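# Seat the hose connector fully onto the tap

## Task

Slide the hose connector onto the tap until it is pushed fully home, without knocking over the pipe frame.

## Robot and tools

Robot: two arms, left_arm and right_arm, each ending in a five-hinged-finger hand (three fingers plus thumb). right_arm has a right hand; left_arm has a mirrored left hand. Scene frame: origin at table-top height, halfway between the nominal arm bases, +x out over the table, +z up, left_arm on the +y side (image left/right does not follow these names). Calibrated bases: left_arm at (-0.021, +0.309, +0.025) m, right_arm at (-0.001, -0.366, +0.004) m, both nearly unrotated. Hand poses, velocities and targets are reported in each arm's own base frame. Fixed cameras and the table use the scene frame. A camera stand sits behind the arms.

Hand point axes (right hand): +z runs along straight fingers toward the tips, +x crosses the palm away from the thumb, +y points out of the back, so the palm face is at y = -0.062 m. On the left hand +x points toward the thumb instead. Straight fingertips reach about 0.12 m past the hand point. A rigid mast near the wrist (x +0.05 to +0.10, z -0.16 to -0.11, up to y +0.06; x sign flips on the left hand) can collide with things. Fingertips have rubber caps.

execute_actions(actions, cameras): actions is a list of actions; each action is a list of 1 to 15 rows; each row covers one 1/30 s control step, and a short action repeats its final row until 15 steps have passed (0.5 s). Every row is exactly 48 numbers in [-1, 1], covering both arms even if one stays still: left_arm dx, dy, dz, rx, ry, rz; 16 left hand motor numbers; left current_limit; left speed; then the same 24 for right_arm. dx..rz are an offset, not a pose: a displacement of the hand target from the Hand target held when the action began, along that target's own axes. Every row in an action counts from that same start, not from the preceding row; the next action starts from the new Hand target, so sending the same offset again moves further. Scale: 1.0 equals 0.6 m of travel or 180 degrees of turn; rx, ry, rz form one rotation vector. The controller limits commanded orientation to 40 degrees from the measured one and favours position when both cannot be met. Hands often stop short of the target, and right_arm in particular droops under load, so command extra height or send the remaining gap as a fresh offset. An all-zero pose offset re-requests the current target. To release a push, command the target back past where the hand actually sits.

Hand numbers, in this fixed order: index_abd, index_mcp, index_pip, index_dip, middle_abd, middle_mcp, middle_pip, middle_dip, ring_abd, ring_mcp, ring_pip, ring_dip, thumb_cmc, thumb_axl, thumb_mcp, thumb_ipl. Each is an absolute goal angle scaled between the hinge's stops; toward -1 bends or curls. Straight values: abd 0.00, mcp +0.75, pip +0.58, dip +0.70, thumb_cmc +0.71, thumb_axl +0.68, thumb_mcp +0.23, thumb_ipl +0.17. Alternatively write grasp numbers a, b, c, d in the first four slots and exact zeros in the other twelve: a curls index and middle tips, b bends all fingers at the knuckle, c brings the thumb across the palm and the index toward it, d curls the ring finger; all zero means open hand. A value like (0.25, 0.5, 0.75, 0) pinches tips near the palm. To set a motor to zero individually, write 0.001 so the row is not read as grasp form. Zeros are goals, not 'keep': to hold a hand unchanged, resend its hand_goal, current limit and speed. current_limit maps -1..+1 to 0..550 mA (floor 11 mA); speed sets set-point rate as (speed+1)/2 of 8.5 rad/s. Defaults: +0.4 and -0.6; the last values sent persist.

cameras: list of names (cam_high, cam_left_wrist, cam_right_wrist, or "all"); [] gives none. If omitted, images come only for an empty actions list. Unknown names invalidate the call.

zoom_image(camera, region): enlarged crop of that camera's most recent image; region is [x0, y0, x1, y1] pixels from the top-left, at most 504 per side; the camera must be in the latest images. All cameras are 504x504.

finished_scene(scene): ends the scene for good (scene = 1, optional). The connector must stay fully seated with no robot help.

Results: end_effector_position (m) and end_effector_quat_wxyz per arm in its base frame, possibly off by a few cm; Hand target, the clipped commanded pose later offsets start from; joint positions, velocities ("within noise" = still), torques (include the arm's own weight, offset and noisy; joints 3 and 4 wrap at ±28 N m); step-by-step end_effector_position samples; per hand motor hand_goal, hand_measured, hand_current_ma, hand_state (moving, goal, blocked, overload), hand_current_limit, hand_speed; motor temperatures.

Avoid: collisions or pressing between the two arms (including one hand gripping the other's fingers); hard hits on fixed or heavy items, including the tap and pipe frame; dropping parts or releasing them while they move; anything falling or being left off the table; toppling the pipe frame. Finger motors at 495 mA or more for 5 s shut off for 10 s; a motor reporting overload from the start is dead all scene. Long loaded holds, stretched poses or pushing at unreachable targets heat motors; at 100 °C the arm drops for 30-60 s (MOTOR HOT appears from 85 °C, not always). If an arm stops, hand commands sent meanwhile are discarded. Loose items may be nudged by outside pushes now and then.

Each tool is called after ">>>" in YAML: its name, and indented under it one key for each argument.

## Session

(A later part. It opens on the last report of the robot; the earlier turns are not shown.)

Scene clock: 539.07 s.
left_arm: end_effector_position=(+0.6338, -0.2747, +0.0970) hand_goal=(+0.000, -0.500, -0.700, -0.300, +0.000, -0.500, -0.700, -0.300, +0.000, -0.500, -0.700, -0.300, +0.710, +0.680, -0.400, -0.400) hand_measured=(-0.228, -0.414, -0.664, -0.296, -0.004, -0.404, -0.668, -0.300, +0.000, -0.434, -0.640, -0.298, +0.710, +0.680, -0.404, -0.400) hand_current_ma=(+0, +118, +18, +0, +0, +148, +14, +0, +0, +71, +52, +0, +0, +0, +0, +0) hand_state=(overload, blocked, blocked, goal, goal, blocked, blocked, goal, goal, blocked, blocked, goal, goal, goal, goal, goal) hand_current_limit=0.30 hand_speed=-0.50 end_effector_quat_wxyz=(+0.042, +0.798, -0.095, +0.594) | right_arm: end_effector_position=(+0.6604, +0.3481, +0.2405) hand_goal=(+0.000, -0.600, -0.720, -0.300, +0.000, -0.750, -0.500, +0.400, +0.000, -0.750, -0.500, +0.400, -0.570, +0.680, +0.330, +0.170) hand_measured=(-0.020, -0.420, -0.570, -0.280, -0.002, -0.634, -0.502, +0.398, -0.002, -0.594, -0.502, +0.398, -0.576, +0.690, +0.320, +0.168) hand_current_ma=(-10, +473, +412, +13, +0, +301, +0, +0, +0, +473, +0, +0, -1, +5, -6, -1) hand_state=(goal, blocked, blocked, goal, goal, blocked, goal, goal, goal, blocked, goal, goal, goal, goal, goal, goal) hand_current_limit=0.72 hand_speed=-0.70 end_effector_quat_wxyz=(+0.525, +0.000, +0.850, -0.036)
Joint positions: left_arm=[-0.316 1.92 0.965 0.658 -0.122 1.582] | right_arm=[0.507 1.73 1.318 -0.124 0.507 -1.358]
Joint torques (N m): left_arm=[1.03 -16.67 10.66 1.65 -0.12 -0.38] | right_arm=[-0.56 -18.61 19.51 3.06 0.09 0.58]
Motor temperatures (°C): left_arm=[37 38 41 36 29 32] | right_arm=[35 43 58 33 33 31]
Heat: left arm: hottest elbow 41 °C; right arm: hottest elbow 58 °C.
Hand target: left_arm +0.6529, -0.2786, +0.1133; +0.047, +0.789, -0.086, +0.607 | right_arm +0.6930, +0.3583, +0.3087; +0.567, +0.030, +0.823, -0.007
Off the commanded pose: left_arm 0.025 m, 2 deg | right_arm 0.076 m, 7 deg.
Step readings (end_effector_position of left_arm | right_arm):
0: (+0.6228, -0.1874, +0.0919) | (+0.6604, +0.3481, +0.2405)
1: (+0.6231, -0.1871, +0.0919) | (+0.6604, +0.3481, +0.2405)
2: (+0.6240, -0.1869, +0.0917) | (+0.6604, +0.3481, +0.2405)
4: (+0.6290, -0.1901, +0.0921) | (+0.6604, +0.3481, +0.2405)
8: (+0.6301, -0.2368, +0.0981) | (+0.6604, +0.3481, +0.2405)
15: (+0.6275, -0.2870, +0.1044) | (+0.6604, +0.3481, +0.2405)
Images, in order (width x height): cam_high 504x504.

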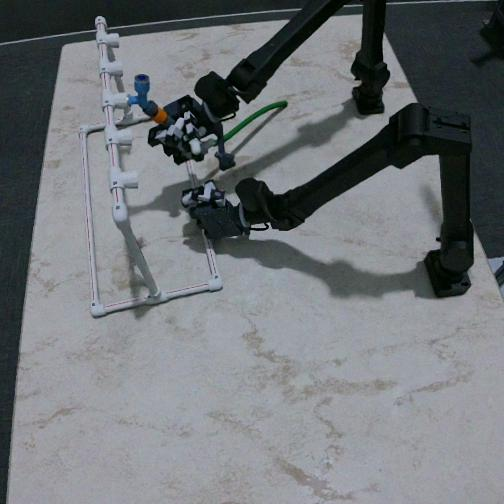

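>>> execute_actions:
  actions:
    - [[-0.05,0.003,0.005,0,0,0, 0,-0.5,-0.7,-0.3, 0,-0.5,-0.7,-0.3, 0,-0.5,-0.7,-0.3, 0.71,0.68,-0.4,-0.4, 0.3,-0.5, 0,0,0,0,0,0, 0,-0.6,-0.72,-0.3, 0,-0.75,-0.5,0.4, 0,-0.75,-0.5,0.4, -0.57,0.68,0.33,0.17, 0.72,-0.7],[-0.08,0.005,0.01,0,0,0, 0,-0.5,-0.7,-0.3, 0,-0.5,-0.7,-0.3, 0,-0.5,-0.7,-0.3, 0.71,0.68,-0.4,-0.4, 0.3,-0.5, 0,0,0,0,0,0, 0,-0.6,-0.72,-0.3, 0,-0.75,-0.5,0.4, 0,-0.75,-0.5,0.4, -0.57,0.68,0.33,0.17, 0.72,-0.7]]
    - [[-0.06,0.004,0.007,0,0,0, 0,-0.5,-0.7,-0.3, 0,-0.5,-0.7,-0.3, 0,-0.5,-0.7,-0.3, 0.71,0.68,-0.4,-0.4, 0.3,-0.5, 0,0,0,0,0,0, 0,-0.6,-0.72,-0.3, 0,-0.75,-0.5,0.4, 0,-0.75,-0.5,0.4, -0.57,0.68,0.33,0.17, 0.72,-0.7],[-0.12,0.007,0.013,0,0,0, 0,-0.5,-0.7,-0.3, 0,-0.5,-0.7,-0.3, 0,-0.5,-0.7,-0.3, 0.71,0.68,-0.4,-0.4, 0.3,-0.5, 0,0,0,0,0,0, 0,-0.6,-0.72,-0.3, 0,-0.75,-0.5,0.4, 0,-0.75,-0.5,0.4, -0.57,0.68,0.33,0.17, 0.72,-0.7],[-0.188,0.011,0.02,0,0,0, 0,-0.5,-0.7,-0.3, 0,-0.5,-0.7,-0.3, 0,-0.5,-0.7,-0.3, 0.71,0.68,-0.4,-0.4, 0.3,-0.5, 0,0,0,0,0,0, 0,-0.6,-0.72,-0.3, 0,-0.75,-0.5,0.4, 0,-0.75,-0.5,0.4, -0.57,0.68,0.33,0.17, 0.72,-0.7]]
  cameras: ["cam_high"]

>>> zoom_image:
  camera: "cam_high"
  region: [144, 92, 176, 124]

Scene clock: 541.43 s.
left_arm: end_effector_position=(+0.6400, -0.2729, +0.0898) hand_goal=(+0.000, -0.500, -0.700, -0.300, +0.000, -0.500, -0.700, -0.300, +0.000, -0.500, -0.700, -0.300, +0.710, +0.680, -0.400, -0.400) hand_measured=(-0.228, -0.414, -0.664, -0.296, -0.004, -0.404, -0.668, -0.300, +0.002, -0.434, -0.640, -0.298, +0.710, +0.680, -0.404, -0.400) hand_current_ma=(+0, +118, +18, +0, +0, +148, +14, +0, +0, +70, +52, +0, +0, +0, +0, +0) hand_state=(overload, blocked, blocked, goal, goal, blocked, blocked, goal, goal, blocked, blocked, goal, goal, goal, goal, goal) hand_current_limit=0.30 hand_speed=-0.50 end_effector_quat_wxyz=(+0.070, +0.713, -0.056, +0.696) | right_arm: end_effector_position=(+0.6613, +0.3487, +0.2407) hand_goal=(+0.000, -0.600, -0.720, -0.300, +0.000, -0.750, -0.500, +0.400, +0.000, -0.750, -0.500, +0.400, -0.570, +0.680, +0.330, +0.170) hand_measured=(-0.020, -0.420, -0.570, -0.280, -0.002, -0.634, -0.502, +0.398, -0.002, -0.594, -0.502, +0.398, -0.576, +0.690, +0.320, +0.168) hand_current_ma=(-10, +473, +412, +13, +0, +301, +0, +0, +0, +473, +0, +0, -1, +5, -6, -1) hand_state=(goal, blocked, blocked, goal, goal, blocked, goal, goal, goal, blocked, goal, goal, goal, goal, goal, goal) hand_current_limit=0.72 hand_speed=-0.70 end_effector_quat_wxyz=(+0.525, -0.001, +0.850, -0.035)
Joint positions: left_arm=[-0.316 2.118 0.974 1.121 -0.137 1.546] | right_arm=[0.507 1.732 1.322 -0.125 0.507 -1.358]
Joint torques (N m): left_arm=[0.03 -5.48 2.37 -0.36 0.01 -0.04] | right_arm=[-0.5 -18.9 19.3 3.08 0.12 0.58]
Motor temperatures (°C): left_arm=[37 38 41 36 29 32] | right_arm=[35 43 59 33 33 31]
Heat: left arm: hottest elbow 41 °C; right arm: hottest elbow 59 °C.
Hand target: left_arm +0.6279, -0.2786, -0.0470; +0.047, +0.789, -0.086, +0.607 | right_arm +0.6929, +0.3582, +0.3088; +0.567, +0.030, +0.823, -0.007
Off the commanded pose: left_arm 0.137 m, 14 deg | right_arm 0.076 m, 7 deg.
Step readings (end_effector_position of left_arm | right_arm):
0: (+0.6338, -0.2747, +0.0970) | (+0.6604, +0.3481, +0.2405)
1: (+0.6338, -0.2746, +0.0968) | (+0.6604, +0.3481, +0.2405)
2: (+0.6339, -0.2746, +0.0961) | (+0.6604, +0.3481, +0.2405)
4: (+0.6350, -0.2746, +0.0923) | (+0.6604, +0.3481, +0.2405)
8: (+0.6391, -0.2747, +0.0878) | (+0.6604, +0.3481, +0.2406)
15: (+0.6400, -0.2749, +0.0886) | (+0.6610, +0.3485, +0.2408)
16: (+0.6400, -0.2749, +0.0888) | (+0.6611, +0.3486, +0.2405)
17: (+0.6402, -0.2750, +0.0886) | (+0.6612, +0.3486, +0.2408)
19: (+0.6414, -0.2750, +0.0876) | (+0.6613, +0.3487, +0.2407)
23: (+0.6423, -0.2741, +0.0875) | (+0.6613, +0.3487, +0.2407)
30: (+0.6404, -0.2731, +0.0896) | (+0.6613, +0.3487, +0.2407)
Images, in order (width x height): cam_high 504x504.

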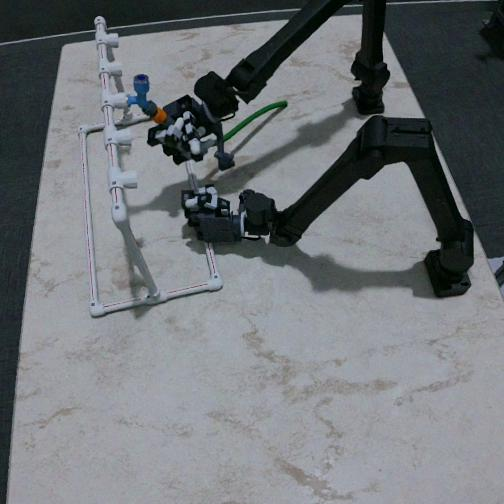

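Scaled by 15.750 from the camera's 504x504 image, which has a finer 720x720 frame.

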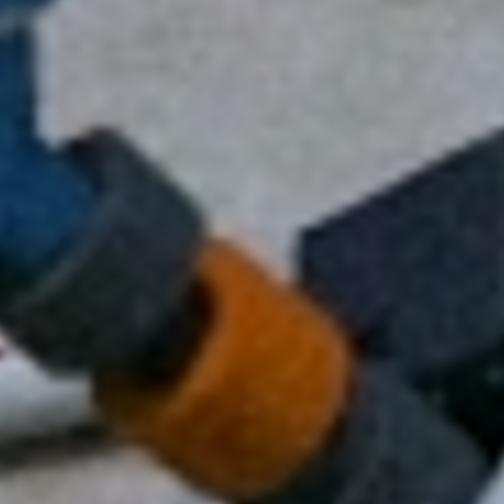

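>>> execute_actions:
  actions:
    - [[-0.066,0.003,0.01,0,-0.04,0, 0,-0.5,-0.7,-0.3, 0,-0.5,-0.7,-0.3, 0,-0.5,-0.7,-0.3, 0.71,0.68,-0.4,-0.4, 0.3,-0.5, 0,0,0,0,0,0, 0,-0.6,-0.72,-0.3, 0,-0.75,-0.5,0.4, 0,-0.75,-0.5,0.4, -0.57,0.68,0.33,0.17, 0.72,-0.7],[-0.133,0.007,0.019,0,-0.078,0, 0,-0.5,-0.7,-0.3, 0,-0.5,-0.7,-0.3, 0,-0.5,-0.7,-0.3, 0.71,0.68,-0.4,-0.4, 0.3,-0.5, -0.04,-0.002,-0.005,-0.001,-0.012,0.007, 0,-0.6,-0.72,-0.3, 0,-0.75,-0.5,0.4, 0,-0.75,-0.5,0.4, -0.57,0.68,0.33,0.17, 0.72,-0.7],[-0.133,0.007,0.019,0,-0.078,0, 0,-0.5,-0.7,-0.3, 0,-0.5,-0.7,-0.3, 0,-0.5,-0.7,-0.3, 0.71,0.68,-0.4,-0.4, 0.3,-0.5, -0.08,-0.005,-0.009,-0.002,-0.024,0.014, 0,-0.6,-0.72,-0.3, 0,-0.75,-0.5,0.4, 0,-0.75,-0.5,0.4, -0.57,0.68,0.33,0.17, 0.72,-0.7],[-0.133,0.007,0.019,0,-0.078,0, 0,-0.5,-0.7,-0.3, 0,-0.5,-0.7,-0.3, 0,-0.5,-0.7,-0.3, 0.71,0.68,-0.4,-0.4, 0.3,-0.5, -0.12,-0.007,-0.014,-0.003,-0.036,0.022, 0,-0.6,-0.72,-0.3, 0,-0.75,-0.5,0.4, 0,-0.75,-0.5,0.4, -0.57,0.68,0.33,0.17, 0.72,-0.7],[-0.133,0.007,0.019,0,-0.078,0, 0,-0.5,-0.7,-0.3, 0,-0.5,-0.7,-0.3, 0,-0.5,-0.7,-0.3, 0.71,0.68,-0.4,-0.4, 0.3,-0.5, -0.159,-0.009,-0.018,-0.004,-0.047,0.029, 0,-0.6,-0.72,-0.3, 0,-0.75,-0.5,0.4, 0,-0.75,-0.5,0.4, -0.57,0.68,0.33,0.17, 0.72,-0.7]]
  cameras: ["cam_high"]

>>> zoom_image:
  camera: "cam_high"
  region: [144, 92, 176, 124]

Scene clock: 544.60 s.
left_arm: end_effector_position=(+0.6449, -0.2727, +0.0807) hand_goal=(+0.000, -0.500, -0.700, -0.300, +0.000, -0.500, -0.700, -0.300, +0.000, -0.500, -0.700, -0.300, +0.710, +0.680, -0.400, -0.400) hand_measured=(-0.228, -0.414, -0.664, -0.296, -0.004, -0.404, -0.668, -0.300, +0.002, -0.434, -0.640, -0.298, +0.710, +0.680, -0.404, -0.400) hand_current_ma=(+0, +118, +18, +0, +0, +148, +14, +0, +0, +70, +52, +0, +0, +0, +0, +0) hand_state=(overload, blocked, blocked, goal, goal, blocked, blocked, goal, goal, blocked, blocked, goal, goal, goal, goal, goal) hand_current_limit=0.30 hand_speed=-0.50 end_effector_quat_wxyz=(+0.068, +0.746, -0.052, +0.660) | right_arm: end_effector_position=(+0.6638, +0.3455, +0.2421) hand_goal=(+0.000, -0.600, -0.720, -0.300, +0.000, -0.750, -0.500, +0.400, +0.000, -0.750, -0.500, +0.400, -0.570, +0.680, +0.330, +0.170) hand_measured=(-0.020, -0.420, -0.570, -0.280, -0.002, -0.634, -0.502, +0.398, -0.002, -0.594, -0.502, +0.398, -0.576, +0.690, +0.320, +0.168) hand_current_ma=(-10, +473, +412, +13, +0, +301, +0, +0, +0, +473, +0, +0, -1, +5, -6, -1) hand_state=(goal, blocked, blocked, goal, goal, blocked, goal, goal, goal, blocked, goal, goal, goal, goal, goal, goal) hand_current_limit=0.72 hand_speed=-0.70 end_effector_quat_wxyz=(+0.526, -0.004, +0.849, -0.037)
Joint positions: left_arm=[-0.316 2.086 0.979 0.986 -0.143 1.521] | right_arm=[0.499 1.732 1.325 -0.122 0.5 -1.371]
Joint torques (N m): left_arm=[-0.32 -1.85 -0.47 -2.81 0.26 -0.13] | right_arm=[-1.85 -24.94 22.57 5.82 0.36 0.69]
Motor temperatures (°C): left_arm=[37 38 40 36 29 32] | right_arm=[35 43 60 33 33 31]
Heat: left arm: hottest elbow 40 °C; right arm: hottest elbow 60 °C.
Hand target: left_arm +0.6182, -0.2786, -0.1270; +0.036, +0.857, -0.091, +0.506 | right_arm +0.7165, +0.3495, +0.4017; +0.626, +0.063, +0.777, +0.022
Off the commanded pose: left_arm 0.210 m, 23 deg | right_arm 0.168 m, 17 deg.
Step readings (end_effector_position of left_arm | right_arm):
0: (+0.6400, -0.2729, +0.0898) | (+0.6613, +0.3487, +0.2407)
1: (+0.6400, -0.2729, +0.0898) | (+0.6613, +0.3487, +0.2407)
2: (+0.6400, -0.2730, +0.0892) | (+0.6614, +0.3485, +0.2407)
4: (+0.6392, -0.2723, +0.0841) | (+0.6624, +0.3471, +0.2412)
8: (+0.6415, -0.2721, +0.0812) | (+0.6631, +0.3464, +0.2419)
15: (+0.6440, -0.2726, +0.0807) | (+0.6635, +0.3462, +0.2423)
Images, in order (width x height): cam_high 504x504.

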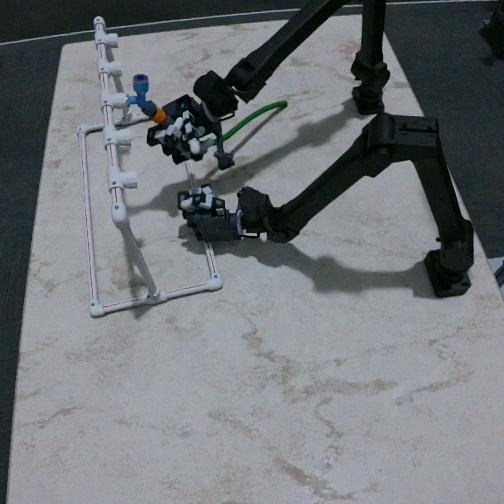

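Scaled by 15.750 from the camera's 504x504 image, which has a finer 720x720 frame.

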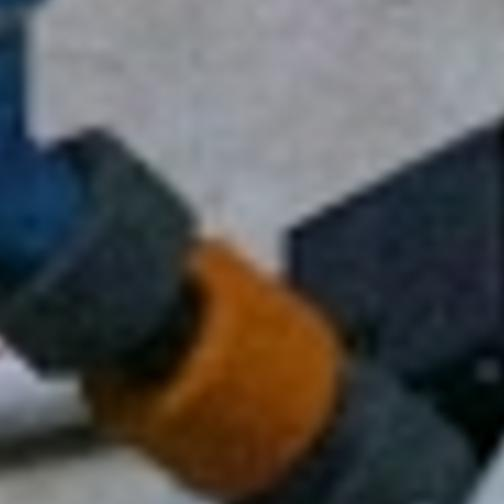

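>>> execute_actions:
  actions:
    - [[-0.05,0.003,0.017,0,0,0, 0,-0.5,-0.7,-0.3, 0,-0.5,-0.7,-0.3, 0,-0.5,-0.7,-0.3, 0.71,0.68,-0.4,-0.4, 0.3,-0.5, 0,0,0,0,0,0, 0,-0.6,-0.72,-0.3, 0,-0.75,-0.5,0.4, 0,-0.75,-0.5,0.4, -0.57,0.68,0.33,0.17, 0.72,-0.7],[-0.095,0.006,0.034,0,0,0, 0,-0.5,-0.7,-0.3, 0,-0.5,-0.7,-0.3, 0,-0.5,-0.7,-0.3, 0.71,0.68,-0.4,-0.4, 0.3,-0.5, -0.04,0.001,0.001,-0.001,-0.012,0.007, 0,-0.6,-0.72,-0.3, 0,-0.75,-0.5,0.4, 0,-0.75,-0.5,0.4, -0.57,0.68,0.33,0.17, 0.72,-0.7],[-0.095,0.006,0.034,0,0,0, 0,-0.5,-0.7,-0.3, 0,-0.5,-0.7,-0.3, 0,-0.5,-0.7,-0.3, 0.71,0.68,-0.4,-0.4, 0.3,-0.5, -0.08,0.003,0.002,-0.002,-0.024,0.014, 0,-0.6,-0.72,-0.3, 0,-0.75,-0.5,0.4, 0,-0.75,-0.5,0.4, -0.57,0.68,0.33,0.17, 0.72,-0.7],[-0.095,0.006,0.034,0,0,0, 0,-0.5,-0.7,-0.3, 0,-0.5,-0.7,-0.3, 0,-0.5,-0.7,-0.3, 0.71,0.68,-0.4,-0.4, 0.3,-0.5, -0.12,0.005,0.004,-0.003,-0.036,0.022, 0,-0.6,-0.72,-0.3, 0,-0.75,-0.5,0.4, 0,-0.75,-0.5,0.4, -0.57,0.68,0.33,0.17, 0.72,-0.7],[-0.095,0.006,0.034,0,0,0, 0,-0.5,-0.7,-0.3, 0,-0.5,-0.7,-0.3, 0,-0.5,-0.7,-0.3, 0.71,0.68,-0.4,-0.4, 0.3,-0.5, -0.16,0.006,0.005,-0.004,-0.047,0.029, 0,-0.6,-0.72,-0.3, 0,-0.75,-0.5,0.4, 0,-0.75,-0.5,0.4, -0.57,0.68,0.33,0.17, 0.72,-0.7]]
  cameras: ["cam_high"]

>>> zoom_image:
  camera: "cam_high"
  region: [144, 92, 176, 124]

Scene clock: 546.83 s.
left_arm: end_effector_position=(+0.6414, -0.2733, +0.0827) hand_goal=(+0.000, -0.500, -0.700, -0.300, +0.000, -0.500, -0.700, -0.300, +0.000, -0.500, -0.700, -0.300, +0.710, +0.680, -0.400, -0.400) hand_measured=(-0.228, -0.414, -0.664, -0.296, -0.004, -0.404, -0.668, -0.300, +0.002, -0.434, -0.640, -0.298, +0.710, +0.680, -0.404, -0.400) hand_current_ma=(+0, +118, +18, +0, +0, +148, +14, +0, +0, +70, +52, +0, +0, +0, +0, +0) hand_state=(overload, blocked, blocked, goal, goal, blocked, blocked, goal, goal, blocked, blocked, goal, goal, goal, goal, goal) hand_current_limit=0.30 hand_speed=-0.50 end_effector_quat_wxyz=(+0.077, +0.720, -0.047, +0.688) | right_arm: end_effector_position=(+0.6680, +0.3413, +0.2458) hand_goal=(+0.000, -0.600, -0.720, -0.300, +0.000, -0.750, -0.500, +0.400, +0.000, -0.750, -0.500, +0.400, -0.570, +0.680, +0.330, +0.170) hand_measured=(-0.018, -0.420, -0.570, -0.280, -0.002, -0.634, -0.502, +0.398, -0.002, -0.594, -0.502, +0.398, -0.576, +0.690, +0.320, +0.168) hand_current_ma=(-8, +473, +412, +13, +0, +301, +0, +0, +0, +473, +0, +0, -2, +5, -6, -1) hand_state=(goal, blocked, blocked, goal, goal, blocked, goal, goal, goal, blocked, goal, goal, goal, goal, goal, goal) hand_current_limit=0.72 hand_speed=-0.70 end_effector_quat_wxyz=(+0.533, -0.011, +0.845, -0.036)
Joint positions: left_arm=[-0.319 2.131 0.979 1.111 -0.142 1.518] | right_arm=[0.486 1.732 1.325 -0.099 0.484 -1.398]
Joint torques (N m): left_arm=[-0.38 3.9 -3.23 -2.3 0.16 -0.11] | right_arm=[-2.73 -30.1 25.78 7.97 0.74 1.02]
Motor temperatures (°C): left_arm=[37 37 40 36 29 32] | right_arm=[35 43 60 33 33 31]
Heat: left arm: hottest elbow 40 °C; right arm: hottest elbow 60 °C.
Hand target: left_arm +0.6081, -0.2784, -0.1869; +0.036, +0.857, -0.091, +0.506 | right_arm +0.7399, +0.3407, +0.4946; +0.680, +0.096, +0.725, +0.051
Off the commanded pose: left_arm 0.272 m, 27 deg | right_arm 0.259 m, 27 deg.
Step readings (end_effector_position of left_arm | right_arm):
0: (+0.6449, -0.2727, +0.0807) | (+0.6638, +0.3455, +0.2421)
1: (+0.6449, -0.2727, +0.0807) | (+0.6638, +0.3455, +0.2421)
2: (+0.6449, -0.2727, +0.0805) | (+0.6639, +0.3453, +0.2421)
4: (+0.6445, -0.2726, +0.0804) | (+0.6648, +0.3446, +0.2433)
8: (+0.6428, -0.2729, +0.0817) | (+0.6672, +0.3423, +0.2453)
15: (+0.6416, -0.2733, +0.0826) | (+0.6679, +0.3414, +0.2458)
Images, in order (width x height): cam_high 504x504.

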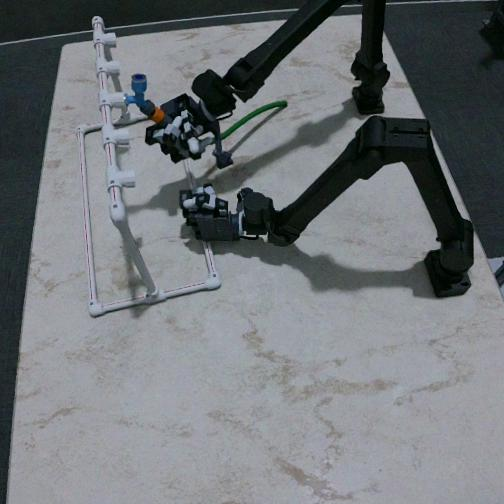

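Scaled by 15.750 from the camera's 504x504 image, which has a finer 720x720 frame.

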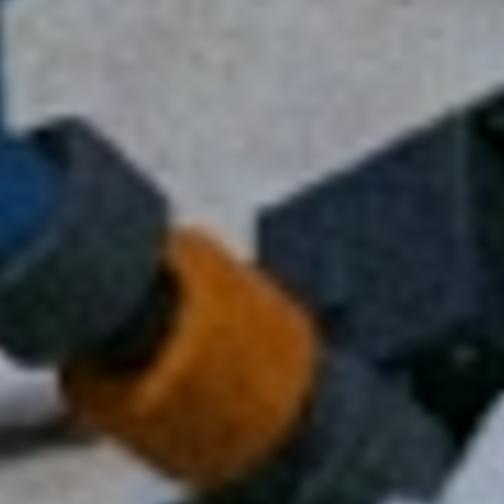

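>>> execute_actions:
  actions:
    - [[0,0,0,0,0,0, 0,-0.5,-0.7,-0.3, 0,-0.5,-0.7,-0.3, 0,-0.5,-0.7,-0.3, 0.71,0.68,-0.4,-0.4, 0.3,-0.5, 0,-0.0167,0.009,0.064,0,0, 0,-0.6,-0.72,-0.3, 0,-0.75,-0.5,0.4, 0,-0.75,-0.5,0.4, -0.57,0.68,0.33,0.17, 0.72,-0.7],[0,0,0,0,0,0, 0,-0.5,-0.7,-0.3, 0,-0.5,-0.7,-0.3, 0,-0.5,-0.7,-0.3, 0.71,0.68,-0.4,-0.4, 0.3,-0.5, 0,-0.0167,0.009,0.064,0,0, 0,-0.6,-0.72,-0.3, 0,-0.75,-0.5,0.4, 0,-0.75,-0.5,0.4, -0.57,0.68,0.33,0.17, 0.72,-0.7],[0,0,0,0,0,0, 0,-0.5,-0.7,-0.3, 0,-0.5,-0.7,-0.3, 0,-0.5,-0.7,-0.3, 0.71,0.68,-0.4,-0.4, 0.3,-0.5, 0,-0.0167,0.009,0.064,0,0, 0,-0.6,-0.72,-0.3, 0,-0.75,-0.5,0.4, 0,-0.75,-0.5,0.4, -0.57,0.68,0.33,0.17, 0.72,-0.7],[0,0,0,0,0,0, 0,-0.5,-0.7,-0.3, 0,-0.5,-0.7,-0.3, 0,-0.5,-0.7,-0.3, 0.71,0.68,-0.4,-0.4, 0.3,-0.5, 0,-0.0167,0.009,0.064,0,0, 0,-0.6,-0.72,-0.3, 0,-0.75,-0.5,0.4, 0,-0.75,-0.5,0.4, -0.57,0.68,0.33,0.17, 0.72,-0.7],[0,0,0,0,0,0, 0,-0.5,-0.7,-0.3, 0,-0.5,-0.7,-0.3, 0,-0.5,-0.7,-0.3, 0.71,0.68,-0.4,-0.4, 0.3,-0.5, 0,-0.0167,0.009,0.064,0,0, 0,-0.6,-0.72,-0.3, 0,-0.75,-0.5,0.4, 0,-0.75,-0.5,0.4, -0.57,0.68,0.33,0.17, 0.72,-0.7],[0,0,0,0,0,0, 0,-0.5,-0.7,-0.3, 0,-0.5,-0.7,-0.3, 0,-0.5,-0.7,-0.3, 0.71,0.68,-0.4,-0.4, 0.3,-0.5, 0,0.0167,-0.009,-0.064,0,0, 0,-0.6,-0.72,-0.3, 0,-0.75,-0.5,0.4, 0,-0.75,-0.5,0.4, -0.57,0.68,0.33,0.17, 0.72,-0.7],[0,0,0,0,0,0, 0,-0.5,-0.7,-0.3, 0,-0.5,-0.7,-0.3, 0,-0.5,-0.7,-0.3, 0.71,0.68,-0.4,-0.4, 0.3,-0.5, 0,0.0167,-0.009,-0.064,0,0, 0,-0.6,-0.72,-0.3, 0,-0.75,-0.5,0.4, 0,-0.75,-0.5,0.4, -0.57,0.68,0.33,0.17, 0.72,-0.7],[0,0,0,0,0,0, 0,-0.5,-0.7,-0.3, 0,-0.5,-0.7,-0.3, 0,-0.5,-0.7,-0.3, 0.71,0.68,-0.4,-0.4, 0.3,-0.5, 0,0.0167,-0.009,-0.064,0,0, 0,-0.6,-0.72,-0.3, 0,-0.75,-0.5,0.4, 0,-0.75,-0.5,0.4, -0.57,0.68,0.33,0.17, 0.72,-0.7],[0,0,0,0,0,0, 0,-0.5,-0.7,-0.3, 0,-0.5,-0.7,-0.3, 0,-0.5,-0.7,-0.3, 0.71,0.68,-0.4,-0.4, 0.3,-0.5, 0,0.0167,-0.009,-0.064,0,0, 0,-0.6,-0.72,-0.3, 0,-0.75,-0.5,0.4, 0,-0.75,-0.5,0.4, -0.57,0.68,0.33,0.17, 0.72,-0.7],[0,0,0,0,0,0, 0,-0.5,-0.7,-0.3, 0,-0.5,-0.7,-0.3, 0,-0.5,-0.7,-0.3, 0.71,0.68,-0.4,-0.4, 0.3,-0.5, 0,0.0167,-0.009,-0.064,0,0, 0,-0.6,-0.72,-0.3, 0,-0.75,-0.5,0.4, 0,-0.75,-0.5,0.4, -0.57,0.68,0.33,0.17, 0.72,-0.7],[0,0,0,0,0,0, 0,-0.5,-0.7,-0.3, 0,-0.5,-0.7,-0.3, 0,-0.5,-0.7,-0.3, 0.71,0.68,-0.4,-0.4, 0.3,-0.5, 0,0,0,0,0,0, 0,-0.6,-0.72,-0.3, 0,-0.75,-0.5,0.4, 0,-0.75,-0.5,0.4, -0.57,0.68,0.33,0.17, 0.72,-0.7]]
  cameras: ["cam_high","cam_right_wrist"]

>>> zoom_image:
  camera: "cam_high"
  region: [140, 90, 176, 126]

>>> zoom_image:
  camera: "cam_right_wrist"
  region: [354, 275, 504, 425]

Scene clock: 549.67 s.
left_arm: end_effector_position=(+0.6419, -0.2785, +0.0826) hand_goal=(+0.000, -0.500, -0.700, -0.300, +0.000, -0.500, -0.700, -0.300, +0.000, -0.500, -0.700, -0.300, +0.710, +0.680, -0.400, -0.400) hand_measured=(-0.228, -0.414, -0.664, -0.296, -0.004, -0.404, -0.668, -0.300, +0.002, -0.434, -0.640, -0.298, +0.710, +0.680, -0.404, -0.400) hand_current_ma=(+0, +117, +18, +0, +0, +148, +14, +0, +0, +70, +52, +0, +0, +0, +0, +0) hand_state=(overload, blocked, blocked, goal, goal, blocked, blocked, goal, goal, blocked, blocked, goal, goal, goal, goal, goal) hand_current_limit=0.30 hand_speed=-0.50 end_effector_quat_wxyz=(+0.080, +0.718, -0.049, +0.690) | right_arm: end_effector_position=(+0.6721, +0.3367, +0.2476) hand_goal=(+0.000, -0.600, -0.720, -0.300, +0.000, -0.750, -0.500, +0.400, +0.000, -0.750, -0.500, +0.400, -0.570, +0.680, +0.330, +0.170) hand_measured=(-0.010, -0.420, -0.570, -0.280, -0.002, -0.634, -0.502, +0.398, -0.002, -0.594, -0.502, +0.398, -0.578, +0.690, +0.320, +0.168) hand_current_ma=(-3, +473, +412, +13, +0, +301, +0, +0, +0, +473, +0, +0, -3, +5, -6, -1) hand_state=(goal, blocked, blocked, goal, goal, blocked, goal, goal, goal, blocked, goal, goal, goal, goal, goal, goal) hand_current_limit=0.72 hand_speed=-0.70 end_effector_quat_wxyz=(+0.537, -0.019, +0.843, -0.031)
Joint positions: left_arm=[-0.325 2.138 0.988 1.115 -0.14 1.519] | right_arm=[0.47 1.734 1.325 -0.079 0.455 -1.423]
Joint torques (N m): left_arm=[-0.09 3.19 -3.74 -2.63 0 -0.12] | right_arm=[-1.61 -30.15 25.98 7.01 1.26 1.4]
Motor temperatures (°C): left_arm=[37 37 39 36 29 32] | right_arm=[35 43 60 33 34 31]
Heat: left arm: hottest elbow 39 °C; right arm: hottest elbow 60 °C.
Hand target: left_arm +0.6082, -0.2784, -0.1868; +0.036, +0.857, -0.091, +0.506 | right_arm +0.7398, +0.3408, +0.4946; +0.680, +0.096, +0.725, +0.051
Off the commanded pose: left_arm 0.272 m, 27 deg | right_arm 0.256 m, 27 deg.
Step readings (end_effector_position of left_arm | right_arm):
0: (+0.6414, -0.2733, +0.0827) | (+0.6680, +0.3413, +0.2458)
1: (+0.6414, -0.2734, +0.0827) | (+0.6685, +0.3402, +0.2458)
2: (+0.6409, -0.2742, +0.0822) | (+0.6694, +0.3379, +0.2460)
4: (+0.6400, -0.2760, +0.0825) | (+0.6702, +0.3329, +0.2454)
8: (+0.6398, -0.2764, +0.0823) | (+0.6692, +0.3375, +0.2448)
15: (+0.6419, -0.2785, +0.0826) | (+0.6713, +0.3376, +0.2478)
Images, in order (width x height): cam_high 504x504, cam_right_wrist 504x504.

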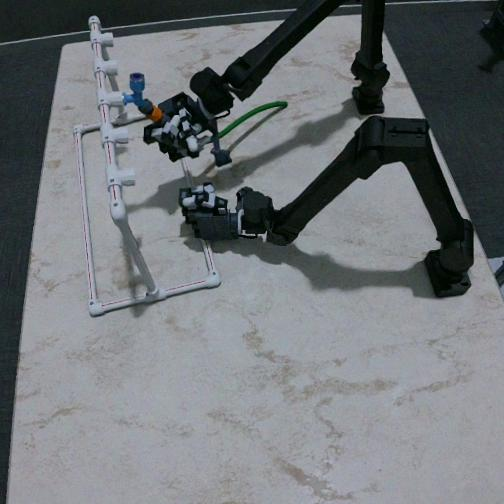

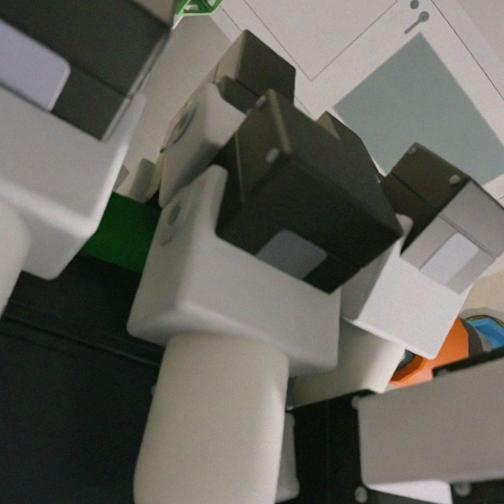

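Scaled by 14.000 from the camera's 504x504 image, which has a finer 720x720 frame.

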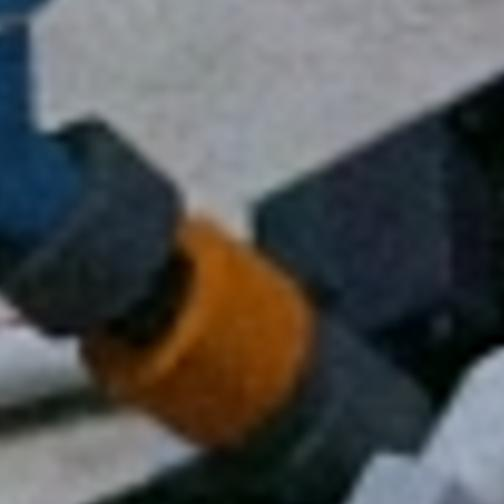

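Scaled by 3.360 from the camera's 504x504 image, which has a finer 720x720 frame.

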